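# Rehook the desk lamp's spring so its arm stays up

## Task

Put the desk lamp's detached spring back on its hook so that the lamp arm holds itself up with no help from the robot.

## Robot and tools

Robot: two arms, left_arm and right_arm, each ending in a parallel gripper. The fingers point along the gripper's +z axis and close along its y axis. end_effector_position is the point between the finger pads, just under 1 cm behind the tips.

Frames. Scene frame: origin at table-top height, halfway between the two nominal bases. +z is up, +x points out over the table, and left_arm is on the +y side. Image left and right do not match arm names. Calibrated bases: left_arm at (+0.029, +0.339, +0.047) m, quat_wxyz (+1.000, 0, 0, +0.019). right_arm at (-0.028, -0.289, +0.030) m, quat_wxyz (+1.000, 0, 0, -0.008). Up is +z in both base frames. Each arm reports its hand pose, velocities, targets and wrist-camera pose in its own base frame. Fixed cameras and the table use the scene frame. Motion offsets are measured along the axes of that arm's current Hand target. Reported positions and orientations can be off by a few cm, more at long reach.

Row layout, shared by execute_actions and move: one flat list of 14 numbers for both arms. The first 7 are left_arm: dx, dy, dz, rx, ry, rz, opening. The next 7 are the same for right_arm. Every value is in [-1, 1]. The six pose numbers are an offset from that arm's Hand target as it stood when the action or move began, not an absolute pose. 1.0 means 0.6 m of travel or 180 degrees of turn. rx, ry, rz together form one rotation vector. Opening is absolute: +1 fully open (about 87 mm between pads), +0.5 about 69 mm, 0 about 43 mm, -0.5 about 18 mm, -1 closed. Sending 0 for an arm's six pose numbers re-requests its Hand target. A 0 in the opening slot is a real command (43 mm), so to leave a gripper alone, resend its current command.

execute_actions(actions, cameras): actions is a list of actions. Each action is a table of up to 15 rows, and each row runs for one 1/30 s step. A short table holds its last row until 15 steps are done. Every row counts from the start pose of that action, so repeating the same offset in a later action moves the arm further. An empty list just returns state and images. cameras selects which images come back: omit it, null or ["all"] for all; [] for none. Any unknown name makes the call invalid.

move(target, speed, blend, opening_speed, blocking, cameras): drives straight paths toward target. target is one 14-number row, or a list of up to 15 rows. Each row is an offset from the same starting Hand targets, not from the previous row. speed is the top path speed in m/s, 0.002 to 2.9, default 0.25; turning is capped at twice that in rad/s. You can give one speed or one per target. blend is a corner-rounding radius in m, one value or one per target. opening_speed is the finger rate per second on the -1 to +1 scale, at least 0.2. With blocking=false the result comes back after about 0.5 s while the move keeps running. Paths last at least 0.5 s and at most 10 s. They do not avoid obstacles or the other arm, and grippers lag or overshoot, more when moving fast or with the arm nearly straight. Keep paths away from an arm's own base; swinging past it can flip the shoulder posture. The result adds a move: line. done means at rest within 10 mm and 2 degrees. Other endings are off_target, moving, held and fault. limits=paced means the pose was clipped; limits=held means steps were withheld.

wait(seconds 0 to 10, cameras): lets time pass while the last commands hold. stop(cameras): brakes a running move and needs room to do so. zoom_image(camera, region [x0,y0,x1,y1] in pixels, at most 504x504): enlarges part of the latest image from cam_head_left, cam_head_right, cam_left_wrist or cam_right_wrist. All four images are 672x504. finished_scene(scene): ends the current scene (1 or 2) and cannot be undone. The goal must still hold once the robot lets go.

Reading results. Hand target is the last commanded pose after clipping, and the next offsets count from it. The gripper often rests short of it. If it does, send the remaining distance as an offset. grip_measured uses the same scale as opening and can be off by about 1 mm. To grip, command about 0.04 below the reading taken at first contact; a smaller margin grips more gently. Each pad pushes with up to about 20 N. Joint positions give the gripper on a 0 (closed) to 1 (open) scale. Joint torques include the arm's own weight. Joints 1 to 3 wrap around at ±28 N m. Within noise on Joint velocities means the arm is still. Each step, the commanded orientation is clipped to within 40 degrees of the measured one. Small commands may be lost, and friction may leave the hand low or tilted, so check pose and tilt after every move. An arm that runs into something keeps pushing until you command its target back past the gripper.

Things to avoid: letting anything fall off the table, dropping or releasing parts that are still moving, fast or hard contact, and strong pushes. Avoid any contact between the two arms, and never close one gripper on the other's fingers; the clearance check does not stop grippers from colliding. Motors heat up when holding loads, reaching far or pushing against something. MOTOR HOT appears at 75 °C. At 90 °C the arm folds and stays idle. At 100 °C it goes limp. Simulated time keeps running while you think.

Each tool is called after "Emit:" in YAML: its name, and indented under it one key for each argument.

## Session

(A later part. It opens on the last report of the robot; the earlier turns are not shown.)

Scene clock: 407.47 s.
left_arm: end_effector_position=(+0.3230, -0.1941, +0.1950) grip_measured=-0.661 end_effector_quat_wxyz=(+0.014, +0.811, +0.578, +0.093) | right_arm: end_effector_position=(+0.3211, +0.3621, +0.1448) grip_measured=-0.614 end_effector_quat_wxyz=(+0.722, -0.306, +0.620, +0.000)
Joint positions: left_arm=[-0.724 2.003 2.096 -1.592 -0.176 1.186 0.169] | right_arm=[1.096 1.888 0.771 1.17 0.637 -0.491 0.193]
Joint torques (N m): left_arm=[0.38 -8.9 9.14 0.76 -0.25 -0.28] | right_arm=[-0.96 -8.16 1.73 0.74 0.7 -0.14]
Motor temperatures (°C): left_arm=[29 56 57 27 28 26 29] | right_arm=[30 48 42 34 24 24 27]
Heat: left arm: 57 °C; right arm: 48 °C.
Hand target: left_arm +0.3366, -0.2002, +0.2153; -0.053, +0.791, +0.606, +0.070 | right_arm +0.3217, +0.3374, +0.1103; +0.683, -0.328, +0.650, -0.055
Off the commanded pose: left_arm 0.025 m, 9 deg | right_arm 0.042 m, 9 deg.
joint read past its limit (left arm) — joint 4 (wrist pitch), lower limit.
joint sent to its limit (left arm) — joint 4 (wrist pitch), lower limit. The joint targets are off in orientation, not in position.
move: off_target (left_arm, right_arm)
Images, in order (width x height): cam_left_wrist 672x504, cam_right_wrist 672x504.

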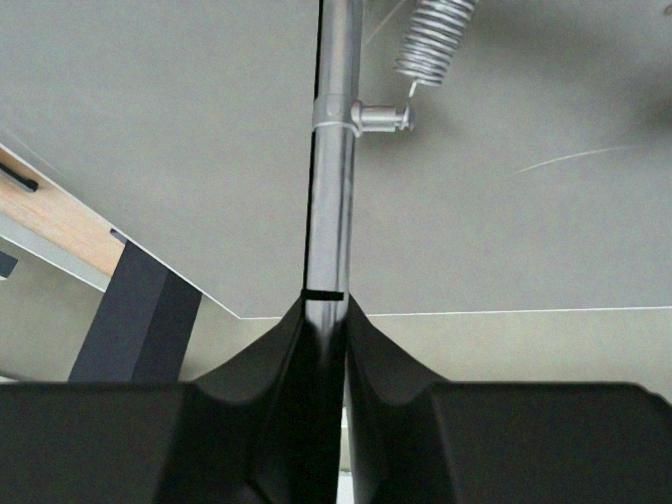

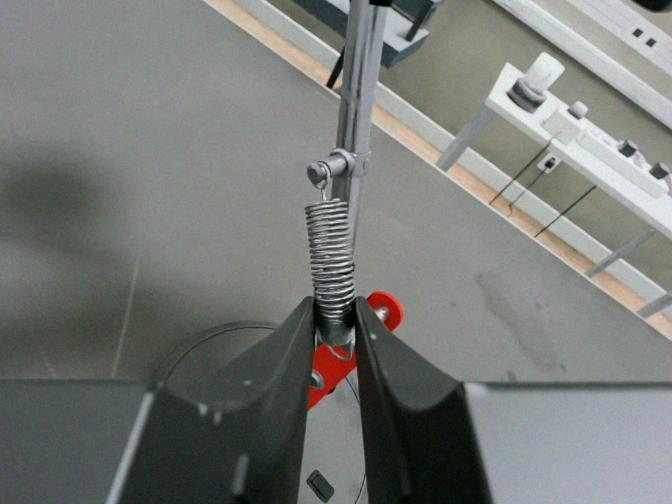

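Emit:
move:
  target:
    - [0,0,0,0,0,0,-0.73,0.012,0,0,0,0,0,-0.85]
    - [0,0,0,0,0,0,-0.73,0.017,-0.012,0.033,0,0,0,-0.85]
  speed: 0.04
  cameras: ["cam_right_wrist"]

Emit:
zoom_image:
  camera: "cam_right_wrist"
  region: [290, 290, 390, 390]

Scene clock: 415.33 s.
left_arm: end_effector_position=(+0.3230, -0.1941, +0.1950) grip_measured=-0.661 end_effector_quat_wxyz=(+0.015, +0.811, +0.578, +0.093) | right_arm: end_effector_position=(+0.3317, +0.3616, +0.1431) grip_measured=-0.615 end_effector_quat_wxyz=(+0.726, -0.316, +0.611, +0.013)
Joint positions: left_arm=[-0.724 2.003 2.096 -1.592 -0.175 1.185 0.169] | right_arm=[1.054 1.903 0.768 1.198 0.558 -0.493 0.193]
Joint torques (N m): left_arm=[0.38 -8.9 9.16 0.76 -0.25 -0.28] | right_arm=[-2.52 -5.93 4.14 0.7 0.89 -0.18]
Motor temperatures (°C): left_arm=[29 55 57 27 28 26 29] | right_arm=[30 47 42 34 24 24 27]
Heat: left arm: 57 °C; right arm: 47 °C.
Hand target: left_arm +0.3366, -0.2002, +0.2153; -0.053, +0.791, +0.606, +0.070 | right_arm +0.3440, +0.3343, +0.1042; +0.683, -0.328, +0.650, -0.055
Off the commanded pose: left_arm 0.025 m, 9 deg | right_arm 0.049 m, 10 deg.
joint read past its limit (left arm) — joint 4 (wrist pitch), lower limit.
joint sent to its limit (left arm) — joint 4 (wrist pitch), lower limit. The joint targets are off in orientation, not in position.
move: off_target (left_arm, right_arm)

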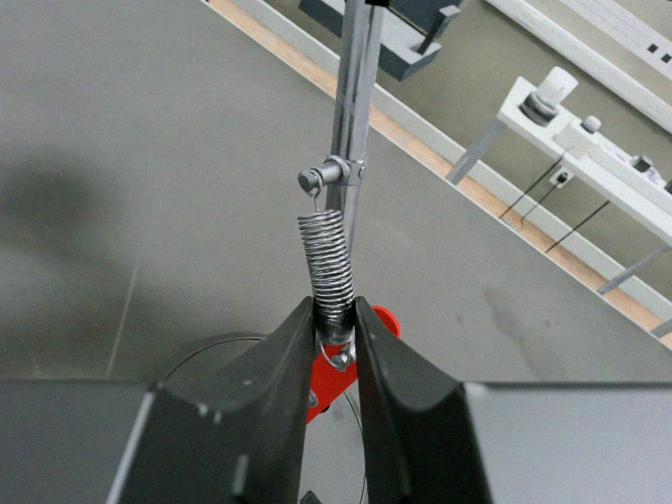

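Scaled by 5.040 from the camera's image (finer frame: 960x720).

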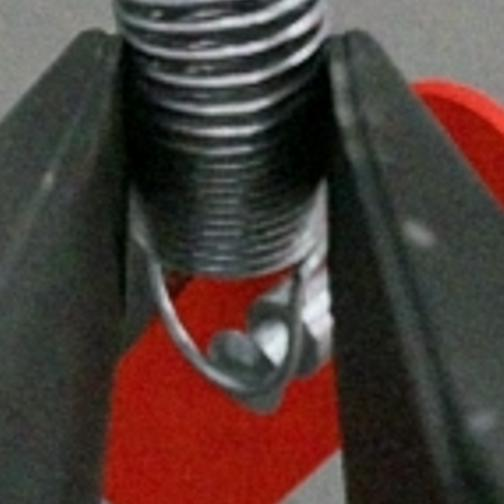

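Emit:
move:
  target:
    - [0,0,0,0,0,0,-0.73,-0.002,0.005,-0.014,0,0,0,-0.85]
    - [0,0,0,0,0,0,-0.73,0.014,0.005,-0.014,0,0,0,-0.85]
    - [0,0,0,0,0,0,-0.73,0.018,-0.003,0.014,0,0,0,-0.85]
  speed: 0.03
  cameras: ["cam_right_wrist"]

Emit:
zoom_image:
  camera: "cam_right_wrist"
  region: [290, 290, 390, 390]

Scene clock: 424.47 s.
left_arm: end_effector_position=(+0.3230, -0.1941, +0.1950) grip_measured=-0.661 end_effector_quat_wxyz=(+0.015, +0.811, +0.578, +0.093) | right_arm: end_effector_position=(+0.3372, +0.3622, +0.1395) grip_measured=-0.615 end_effector_quat_wxyz=(+0.731, -0.317, +0.604, +0.021)
Joint positions: left_arm=[-0.724 2.003 2.096 -1.592 -0.175 1.185 0.169] | right_arm=[1.034 1.933 0.767 1.246 0.52 -0.494 0.193]
Joint torques (N m): left_arm=[0.38 -8.88 9.14 0.76 -0.25 -0.28] | right_arm=[-3.32 -5.6 3.96 0.6 0.96 -0.21]
Motor temperatures (°C): left_arm=[28 55 57 27 28 26 29] | right_arm=[30 45 41 33 24 24 27]
Heat: left arm: 57 °C; right arm: 45 °C.
Hand target: left_arm +0.3366, -0.2002, +0.2153; -0.053, +0.791, +0.606, +0.070 | right_arm +0.3540, +0.3306, +0.0954; +0.683, -0.328, +0.650, -0.054
Off the commanded pose: left_arm 0.025 m, 9 deg | right_arm 0.057 m, 12 deg.
joint read past its limit (left arm) — joint 4 (wrist pitch), lower limit.
joint sent to its limit (left arm) — joint 4 (wrist pitch), lower limit. The joint targets are off in orientation, not in position.
move: off_target (left_arm, right_arm)

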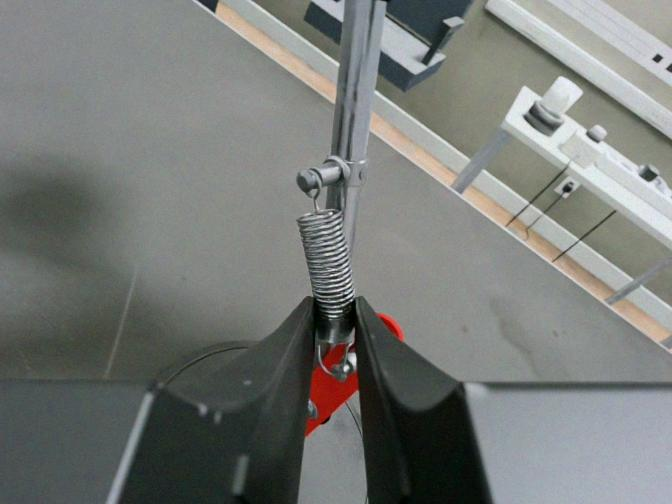

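Scaled by 5.040 from the camera's image (finer frame: 960x720).

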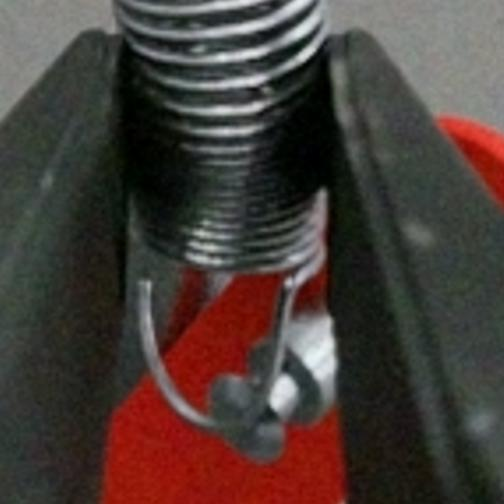

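Emit:
zoom_image:
  camera: "cam_right_wrist"
  region: [313, 340, 363, 385]

Scaled by 10.080 from the camera's image (finer frame: 960x720).

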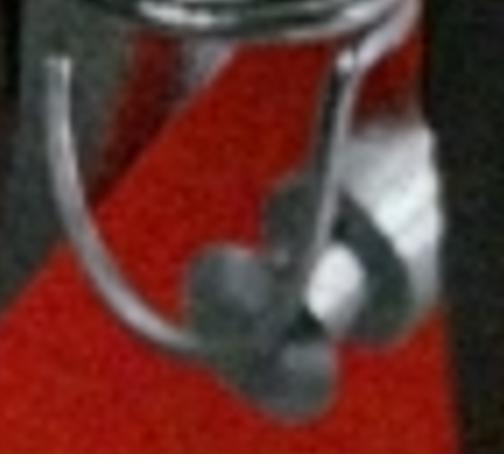

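Emit:
move:
  target:
    - [0,0,0,0,0,0,-0.73,-0.004,0.009,-0.023,0,0,0,-0.85]
    - [0,0,0,0,0,0,-0.73,0.02,0.009,-0.023,0,0,0,-0.85]
  speed: 0.03
  cameras: ["cam_right_wrist"]

Emit:
zoom_image:
  camera: "cam_right_wrist"
  region: [300, 320, 370, 390]

Scene clock: 435.43 s.
left_arm: end_effector_position=(+0.3230, -0.1941, +0.1950) grip_measured=-0.661 end_effector_quat_wxyz=(+0.015, +0.811, +0.578, +0.093) | right_arm: end_effector_position=(+0.3317, +0.3584, +0.1386) grip_measured=-0.615 end_effector_quat_wxyz=(+0.740, -0.306, +0.598, +0.026)
Joint positions: left_arm=[-0.724 2.003 2.096 -1.592 -0.175 1.185 0.169] | right_arm=[1.043 1.945 0.733 1.324 0.532 -0.496 0.193]
Joint torques (N m): left_arm=[0.39 -8.9 9.16 0.77 -0.24 -0.28] | right_arm=[-2.32 -5.34 0.99 0.57 1.07 -0.2]
Motor temperatures (°C): left_arm=[28 54 57 26 28 26 29] | right_arm=[30 43 41 33 24 24 27]
Heat: left arm: 57 °C; right arm: 43 °C.
Hand target: left_arm +0.3366, -0.2002, +0.2153; -0.053, +0.791, +0.606, +0.070 | right_arm +0.3411, +0.3235, +0.0832; +0.683, -0.328, +0.650, -0.055
Off the commanded pose: left_arm 0.025 m, 9 deg | right_arm 0.066 m, 13 deg.
joint read past its limit (left arm) — joint 4 (wrist pitch), lower limit.
joint sent to its limit (left arm) — joint 4 (wrist pitch), lower limit. The joint targets are off in orientation, not in position.
move: off_target (left_arm, right_arm)

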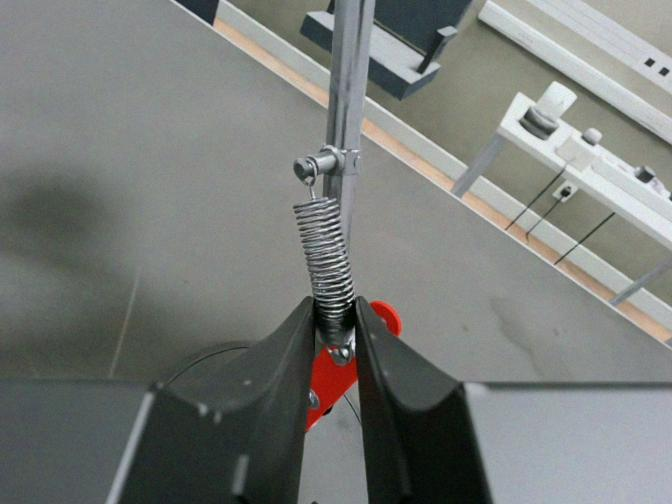

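Scaled by 7.200 from the camera's image (finer frame: 960x720).

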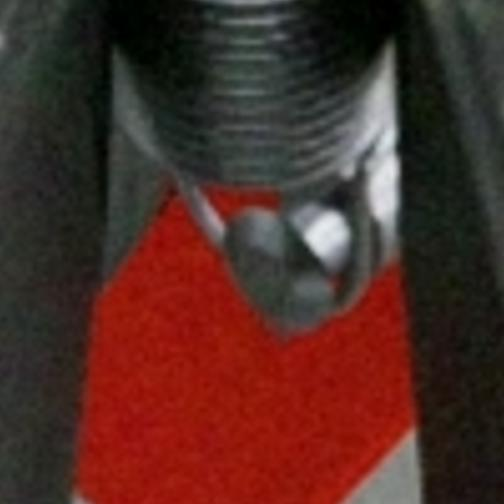

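Emit:
move:
  target: [0,0,0,0,0,0,-0.73,0.007,-0.008,0.027,0,0,0,-0.85]
  speed: 0.03
  cameras: ["cam_right_wrist"]

Emit:
zoom_image:
  camera: "cam_right_wrist"
  region: [300, 320, 370, 390]

Scene clock: 439.47 s.
left_arm: end_effector_position=(+0.3230, -0.1941, +0.1950) grip_measured=-0.661 end_effector_quat_wxyz=(+0.015, +0.811, +0.578, +0.093) | right_arm: end_effector_position=(+0.3386, +0.3590, +0.1362) grip_measured=-0.615 end_effector_quat_wxyz=(+0.742, -0.313, +0.593, +0.029)
Joint positions: left_arm=[-0.724 2.003 2.096 -1.592 -0.175 1.185 0.169] | right_arm=[1.02 1.965 0.741 1.341 0.492 -0.501 0.193]
Joint torques (N m): left_arm=[0.38 -8.88 9.14 0.76 -0.25 -0.28] | right_arm=[-3.84 -4.78 3.22 0.4 1.06 -0.18]
Motor temperatures (°C): left_arm=[28 54 57 26 28 26 29] | right_arm=[30 42 40 33 24 24 27]
Heat: left arm: 57 °C; right arm: 42 °C.
Hand target: left_arm +0.3366, -0.2002, +0.2153; -0.053, +0.791, +0.606, +0.070 | right_arm +0.3585, +0.3238, +0.0812; +0.683, -0.328, +0.650, -0.055
Off the commanded pose: left_arm 0.025 m, 9 deg | right_arm 0.068 m, 14 deg.
joint read past its limit (left arm) — joint 4 (wrist pitch), lower limit.
joint sent to its limit (left arm) — joint 4 (wrist pitch), lower limit. The joint targets are off in orientation, not in position.
move: off_target (left_arm, right_arm)

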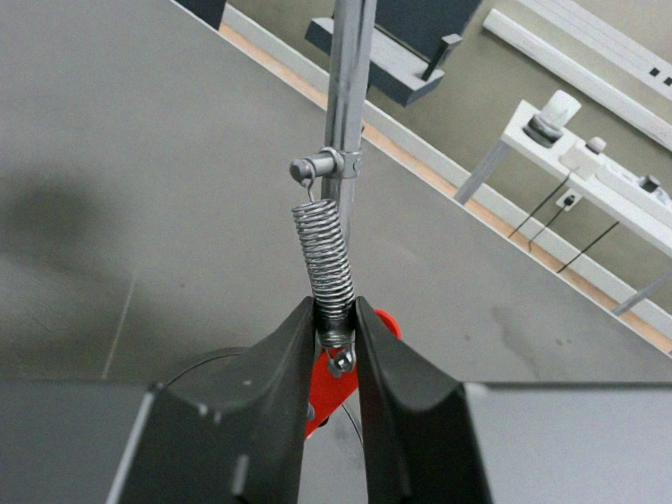

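Scaled by 7.200 from the camera's image (finer frame: 960x720).

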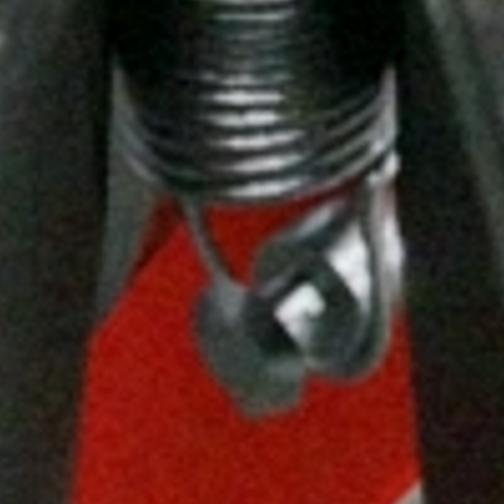

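Emit:
move:
  target: [0,0,0,0,0,0,-0.73,-0.067,0.008,-0.006,0,0,0,-0.85]
  speed: 0.04
  cameras: ["cam_right_wrist"]

Emit:
zoom_image:
  camera: "cam_right_wrist"
  region: [300, 310, 370, 380]

Scene clock: 447.27 s.
left_arm: end_effector_position=(+0.3230, -0.1941, +0.1950) grip_measured=-0.661 end_effector_quat_wxyz=(+0.015, +0.811, +0.578, +0.093) | right_arm: end_effector_position=(+0.3402, +0.3626, +0.1371) grip_measured=-0.615 end_effector_quat_wxyz=(+0.719, -0.317, +0.618, -0.009)
Joint positions: left_arm=[-0.724 2.003 2.096 -1.592 -0.175 1.185 0.169] | right_arm=[1.049 1.936 0.81 1.168 0.588 -0.51 0.193]
Joint torques (N m): left_arm=[0.39 -8.9 9.16 0.76 -0.25 -0.28] | right_arm=[-1.47 -8.64 6.2 0.53 0.64 0]
Motor temperatures (°C): left_arm=[28 54 58 26 28 26 29] | right_arm=[30 42 40 32 24 24 27]
Heat: left arm: 58 °C; right arm: 42 °C.
Hand target: left_arm +0.3366, -0.2002, +0.2153; -0.053, +0.791, +0.606, +0.070 | right_arm +0.3476, +0.3463, +0.1132; +0.683, -0.328, +0.650, -0.055
Off the commanded pose: left_arm 0.025 m, 9 deg | right_arm 0.030 m, 8 deg.
joint read past its limit (left arm) — joint 4 (wrist pitch), lower limit.
joint sent to its limit (left arm) — joint 4 (wrist pitch), lower limit. The joint targets are off in orientation, not in position.
move: off_target (left_arm, right_arm)

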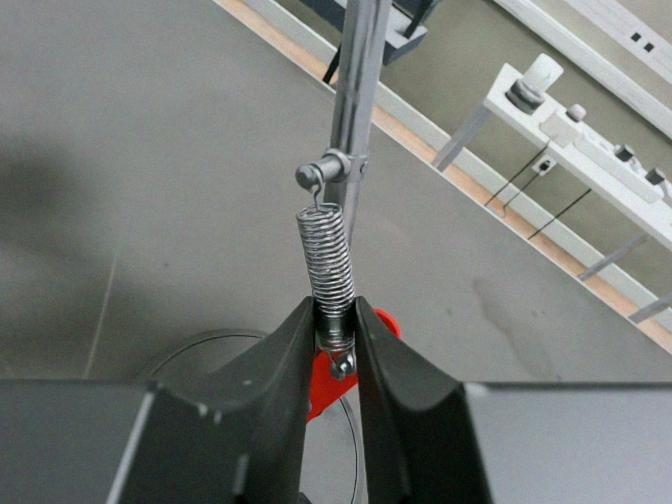

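Scaled by 7.200 from the camera's image (finer frame: 960x720).

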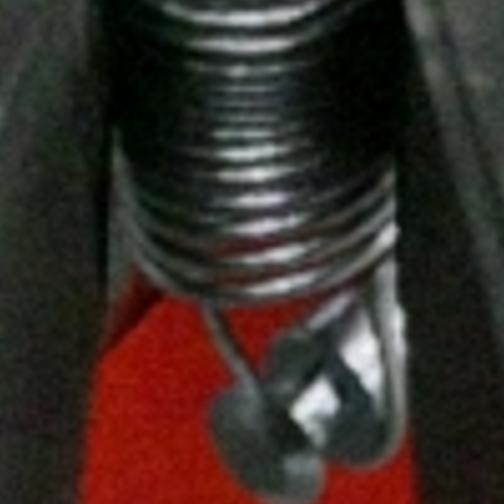

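Emit:
move:
  target: [0,0,0,0,0,0,-0.73,-0.047,0.008,-0.004,0,0,0,-0.85]
  speed: 0.04
  cameras: ["cam_right_wrist"]

Emit:
zoom_image:
  camera: "cam_right_wrist"
  region: [300, 310, 370, 380]

Scene clock: 454.57 s.
left_arm: end_effector_position=(+0.3230, -0.1941, +0.1950) grip_measured=-0.661 end_effector_quat_wxyz=(+0.015, +0.811, +0.578, +0.093) | right_arm: end_effector_position=(+0.3390, +0.3656, +0.1392) grip_measured=-0.615 end_effector_quat_wxyz=(+0.697, -0.322, +0.639, -0.044)
Joint positions: left_arm=[-0.724 2.003 2.096 -1.592 -0.175 1.185 0.169] | right_arm=[1.077 1.915 0.877 1.007 0.673 -0.51 0.193]
Joint torques (N m): left_arm=[0.39 -8.9 9.14 0.77 -0.24 -0.28] | right_arm=[-0.21 -10.15 7.66 0.91 0.19 0.11]
Motor temperatures (°C): left_arm=[28 54 58 26 28 26 29] | right_arm=[30 42 40 32 24 24 27]
Heat: left arm: 58 °C; right arm: 42 °C.
Hand target: left_arm +0.3366, -0.2002, +0.2153; -0.053, +0.791, +0.606, +0.070 | right_arm +0.3394, +0.3633, +0.1348; +0.683, -0.328, +0.650, -0.055
Off the commanded pose: left_arm 0.025 m, 9 deg | right_arm 0.005 m, 3 deg.
joint read past its limit (left arm) — joint 4 (wrist pitch), lower limit.
joint sent to its limit (left arm) — joint 4 (wrist pitch), lower limit. The joint targets are off in orientation, not in position.
move: off_target (left_arm, right_arm)

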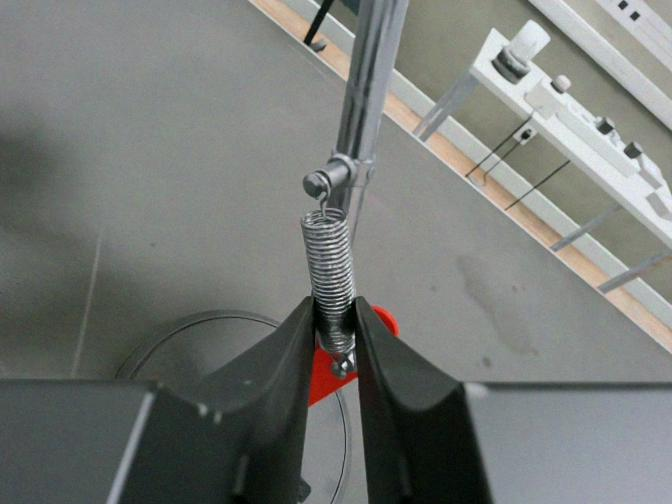

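Scaled by 7.200 from the camera's image (finer frame: 960x720).

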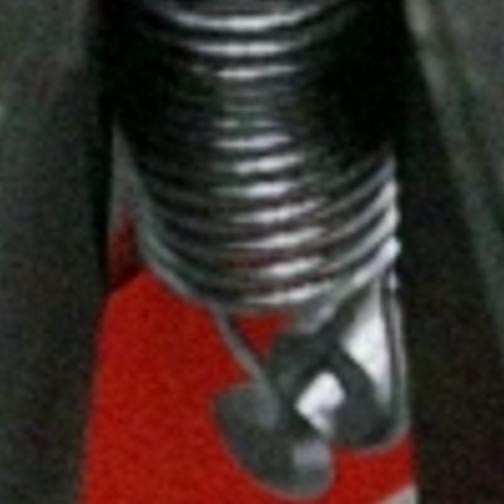

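Emit:
move:
  target: [0,0,0,0,0,0,-0.73,0,0,0,0,0,0,-0.3]
  opening_speed: 0.25
  cameras: ["cam_right_wrist","cam_left_wrist"]

Emit:
zoom_image:
  camera: "cam_right_wrist"
  region: [280, 280, 390, 390]

Scene clock: 459.93 s.
left_arm: end_effector_position=(+0.3230, -0.1941, +0.1950) grip_measured=-0.661 end_effector_quat_wxyz=(+0.015, +0.811, +0.578, +0.093) | right_arm: end_effector_position=(+0.3386, +0.3623, +0.1311) grip_measured=-0.300 end_effector_quat_wxyz=(+0.685, -0.332, +0.646, -0.056)
Joint positions: left_arm=[-0.724 2.003 2.096 -1.592 -0.175 1.185 0.169] | right_arm=[1.077 1.915 0.878 0.965 0.683 -0.51 0.35]
Joint torques (N m): left_arm=[0.39 -8.9 9.16 0.76 -0.24 -0.28] | right_arm=[-0.23 -10.15 7.88 1.28 0.11 0.14]
Motor temperatures (°C): left_arm=[28 54 58 26 28 26 29] | right_arm=[30 43 40 33 24 24 27]
Heat: left arm: 58 °C; right arm: 43 °C.
Hand target: left_arm +0.3366, -0.2002, +0.2153; -0.053, +0.791, +0.606, +0.070 | right_arm +0.3394, +0.3633, +0.1348; +0.683, -0.328, +0.650, -0.055
Off the commanded pose: left_arm 0.025 m, 9 deg | right_arm 0.004 m, 1 deg.
joint read past its limit (left arm) — joint 4 (wrist pitch), lower limit.
joint sent to its limit (left arm) — joint 4 (wrist pitch), lower limit. The joint targets are off in orientation, not in position.
move: off_target (left_arm)
Images, in order (width x height): cam_left_wrist 672x504, cam_right_wrist 672x504.

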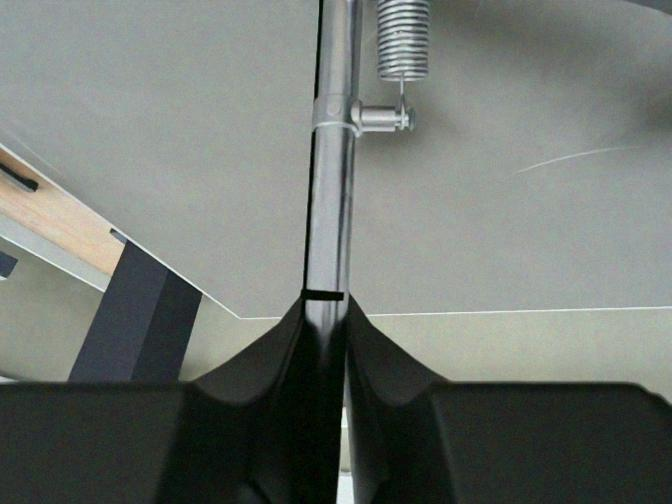

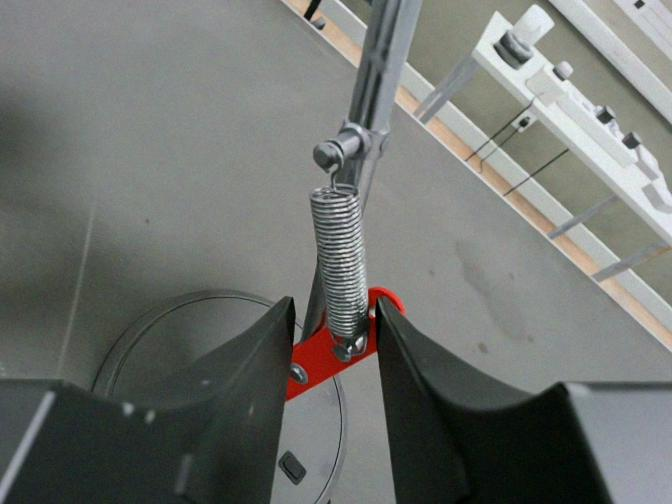

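Scaled by 4.582 from the camera's image (finer frame: 960x720).

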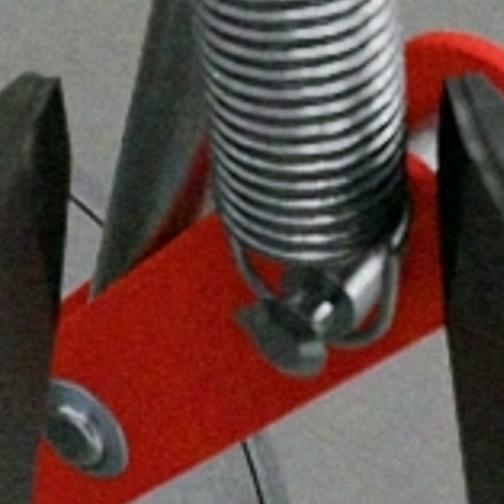

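Emit:
move:
  target: [0,0,0,0,0,0,-0.73,0,0,-0.2,0,0,0,-0.3]
  speed: 0.1
  cameras: ["cam_right_wrist"]

Emit:
zoom_image:
  camera: "cam_right_wrist"
  region: [220, 150, 480, 400]

Scene clock: 464.43 s.
left_arm: end_effector_position=(+0.3230, -0.1941, +0.1950) grip_measured=-0.661 end_effector_quat_wxyz=(+0.015, +0.811, +0.578, +0.093) | right_arm: end_effector_position=(+0.2311, +0.3208, +0.1387) grip_measured=-0.300 end_effector_quat_wxyz=(+0.681, -0.337, +0.648, -0.062)
Joint positions: left_arm=[-0.724 2.003 2.096 -1.592 -0.175 1.185 0.169] | right_arm=[1.348 1.633 0.579 0.942 0.956 -0.477 0.35]
Joint torques (N m): left_arm=[0.39 -8.88 9.14 0.76 -0.25 -0.28] | right_arm=[0.28 -8.79 5.16 1.42 0.18 0.19]
Motor temperatures (°C): left_arm=[28 54 58 26 28 26 29] | right_arm=[30 44 40 33 24 24 27]
Heat: left arm: 58 °C; right arm: 44 °C.
Hand target: left_arm +0.3366, -0.2002, +0.2153; -0.053, +0.791, +0.606, +0.070 | right_arm +0.2285, +0.3180, +0.1421; +0.683, -0.328, +0.650, -0.055
Off the commanded pose: left_arm 0.025 m, 9 deg | right_arm 0.005 m, 1 deg.
joint read past its limit (left arm) — joint 4 (wrist pitch), lower limit.
joint sent to its limit (left arm) — joint 4 (wrist pitch), lower limit. The joint targets are off in orientation, not in position.
move: off_target (left_arm)

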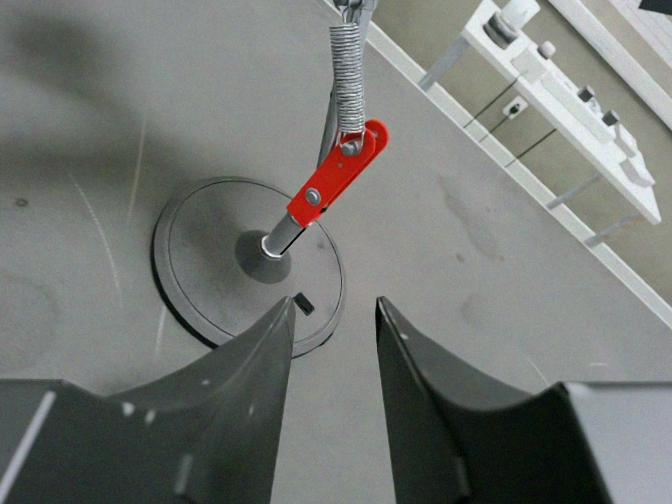

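Scaled by 1.938 from the camera's image (finer frame: 960x720).

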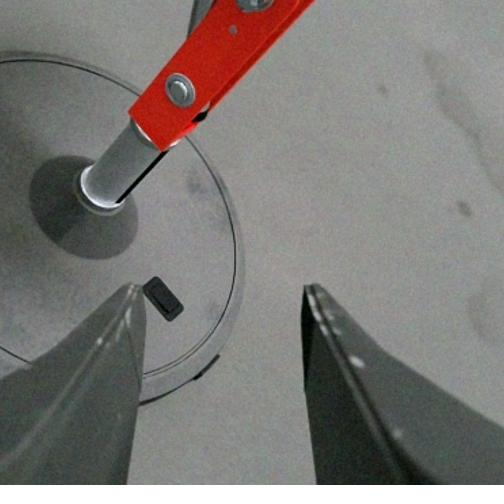

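Emit:
move:
  target:
    - [0.002,-0.015,0.026,0,0,0,-0.73,0,0,0,0,0,0,-0.3]
    - [0.002,-0.015,0.026,0,0,0,0.1,0,0,0,0,0,0,-0.3]
  speed: 0.05
  opening_speed: 0.25

Scene clock: 475.37 s.
left_arm: end_effector_position=(+0.3244, -0.1949, +0.1940) grip_measured=+0.100 end_effector_quat_wxyz=(+0.019, +0.803, +0.587, +0.096) | right_arm: end_effector_position=(+0.2312, +0.3206, +0.1385) grip_measured=-0.300 end_effector_quat_wxyz=(+0.681, -0.336, +0.648, -0.062)
Joint positions: left_arm=[-0.724 2.003 2.091 -1.579 -0.179 1.162 0.55] | right_arm=[1.348 1.633 0.579 0.94 0.957 -0.477 0.35]
Joint torques (N m): left_arm=[0.69 -8.85 5.14 0.65 -0.12 -0.17] | right_arm=[0.28 -8.8 5.15 1.41 0.15 0.19]
Motor temperatures (°C): left_arm=[28 54 56 26 28 26 29] | right_arm=[30 43 40 34 24 24 27]
Heat: left arm: 56 °C; right arm: 43 °C.
Hand target: left_arm +0.3290, -0.1941, +0.2001; -0.053, +0.791, +0.606, +0.070 | right_arm +0.2285, +0.3180, +0.1421; +0.683, -0.328, +0.650, -0.055
Off the commanded pose: left_arm 0.008 m, 9 deg | right_arm 0.005 m, 1 deg.
joint read past its limit (left arm) — joint 4 (wrist pitch), lower limit.
joint sent to its limit (left arm) — joint 4 (wrist pitch), lower limit. The joint targets are off in orientation, not in position.
move: off_target (left_arm); target 2's new opening was sent with left_arm's hand 0.009 m and 9 deg from that target

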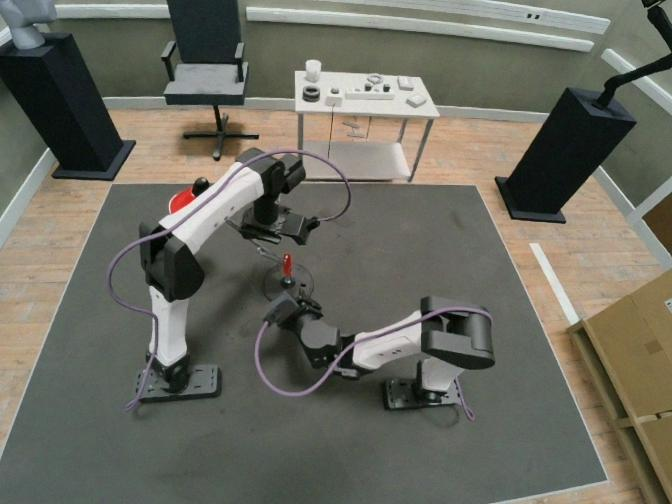

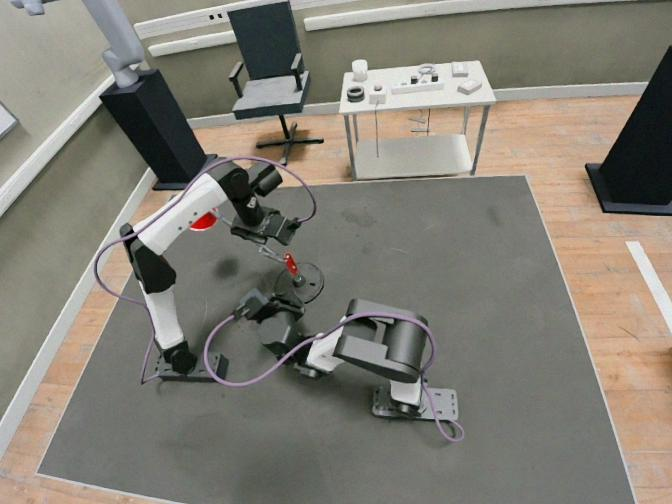

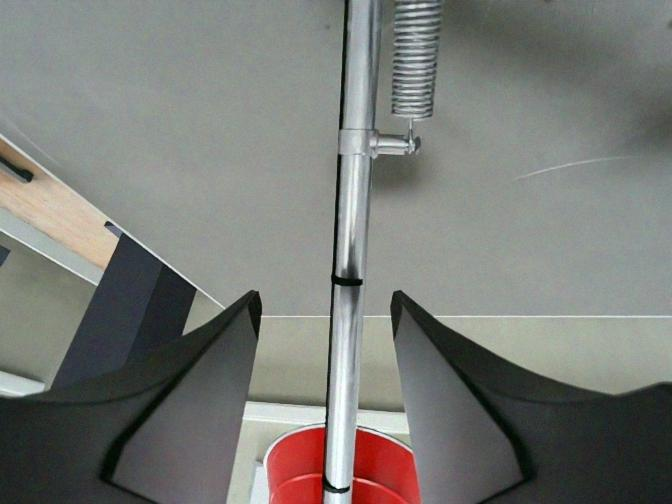

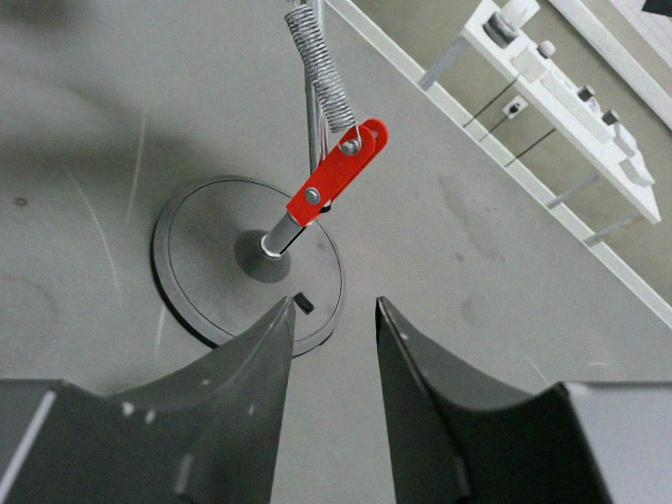

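Emit:
move:
  target: [0.0,0,-0.18,0,0,0,0.2,0,0,0,0,0,0,-0.3]
  speed: 0.1

Emit:
zoom_image:
  camera: "cam_head_left"
  region: [150, 150, 350, 320]

Scene clock: 478.90 s.
left_arm: end_effector_position=(+0.3240, -0.2107, +0.2879) grip_measured=+0.200 end_effector_quat_wxyz=(+0.160, +0.797, +0.561, +0.153) | right_arm: end_effector_position=(+0.2312, +0.3206, +0.1385) grip_measured=-0.300 end_effector_quat_wxyz=(+0.681, -0.336, +0.648, -0.062)
Joint positions: left_arm=[-0.784 1.886 2.272 -1.578 -0.243 1.177 0.6] | right_arm=[1.348 1.633 0.579 0.94 0.957 -0.477 0.35]
Joint torques (N m): left_arm=[-0.57 -8.99 6.24 1.17 -0.16 -0.02] | right_arm=[0.25 -8.81 5.16 1.41 0.15 0.18]
Motor temperatures (°C): left_arm=[28 54 56 26 28 26 29] | right_arm=[30 43 40 34 24 24 26]
Heat: left arm: 56 °C; right arm: 43 °C.
Hand target: left_arm +0.3240, -0.2123, +0.3065; -0.053, +0.791, +0.606, +0.070 | right_arm +0.2285, +0.3180, +0.1421; +0.683, -0.328, +0.650, -0.055
Off the commanded pose: left_arm 0.019 m, 27 deg | right_arm 0.005 m, 1 deg.
joint read past its limit (left arm) — joint 4 (wrist pitch), lower limit.
joint sent to its limit (left arm) — joint 4 (wrist pitch), lower limit. The joint targets are off in orientation, not in position.
move: off_target (left_arm)

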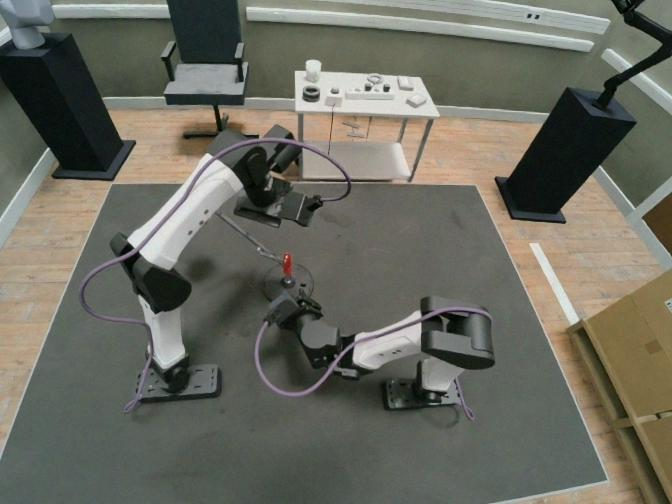

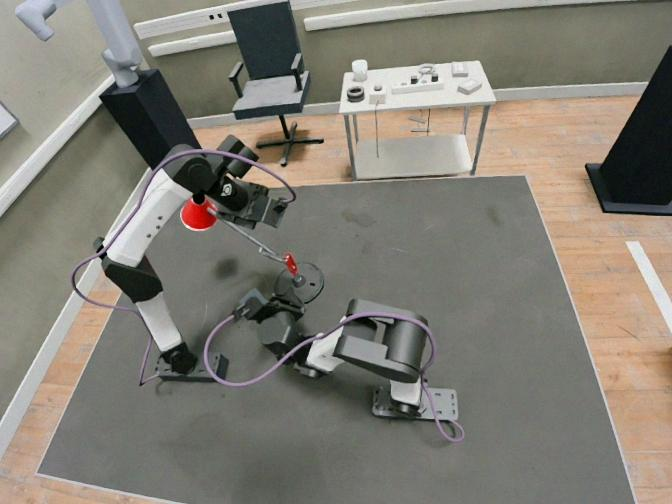

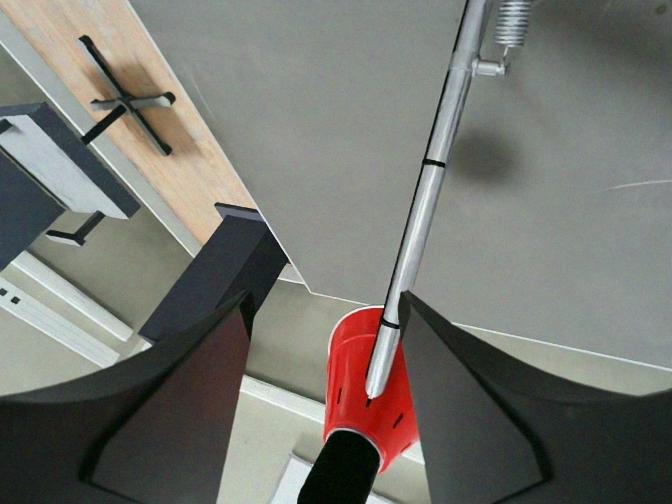

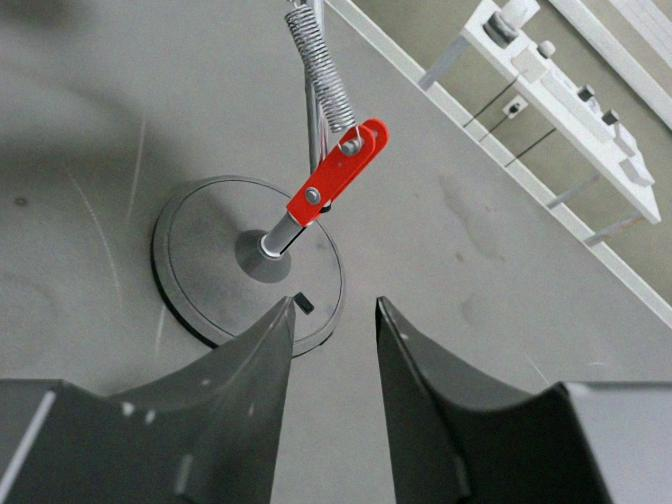

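Scaled by 2.520 from the camera's image (finer frame: 960x720).

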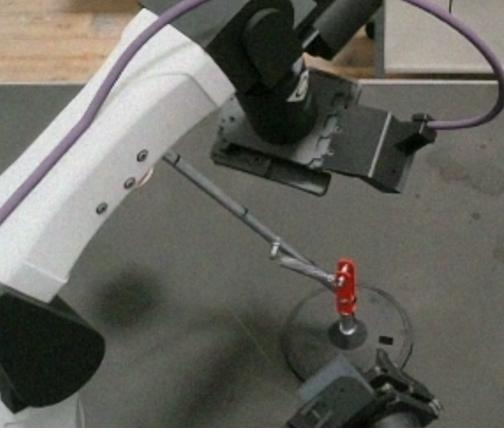

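Emit:
finished_scene:
  scene: 1

The scene is finished: the task was done.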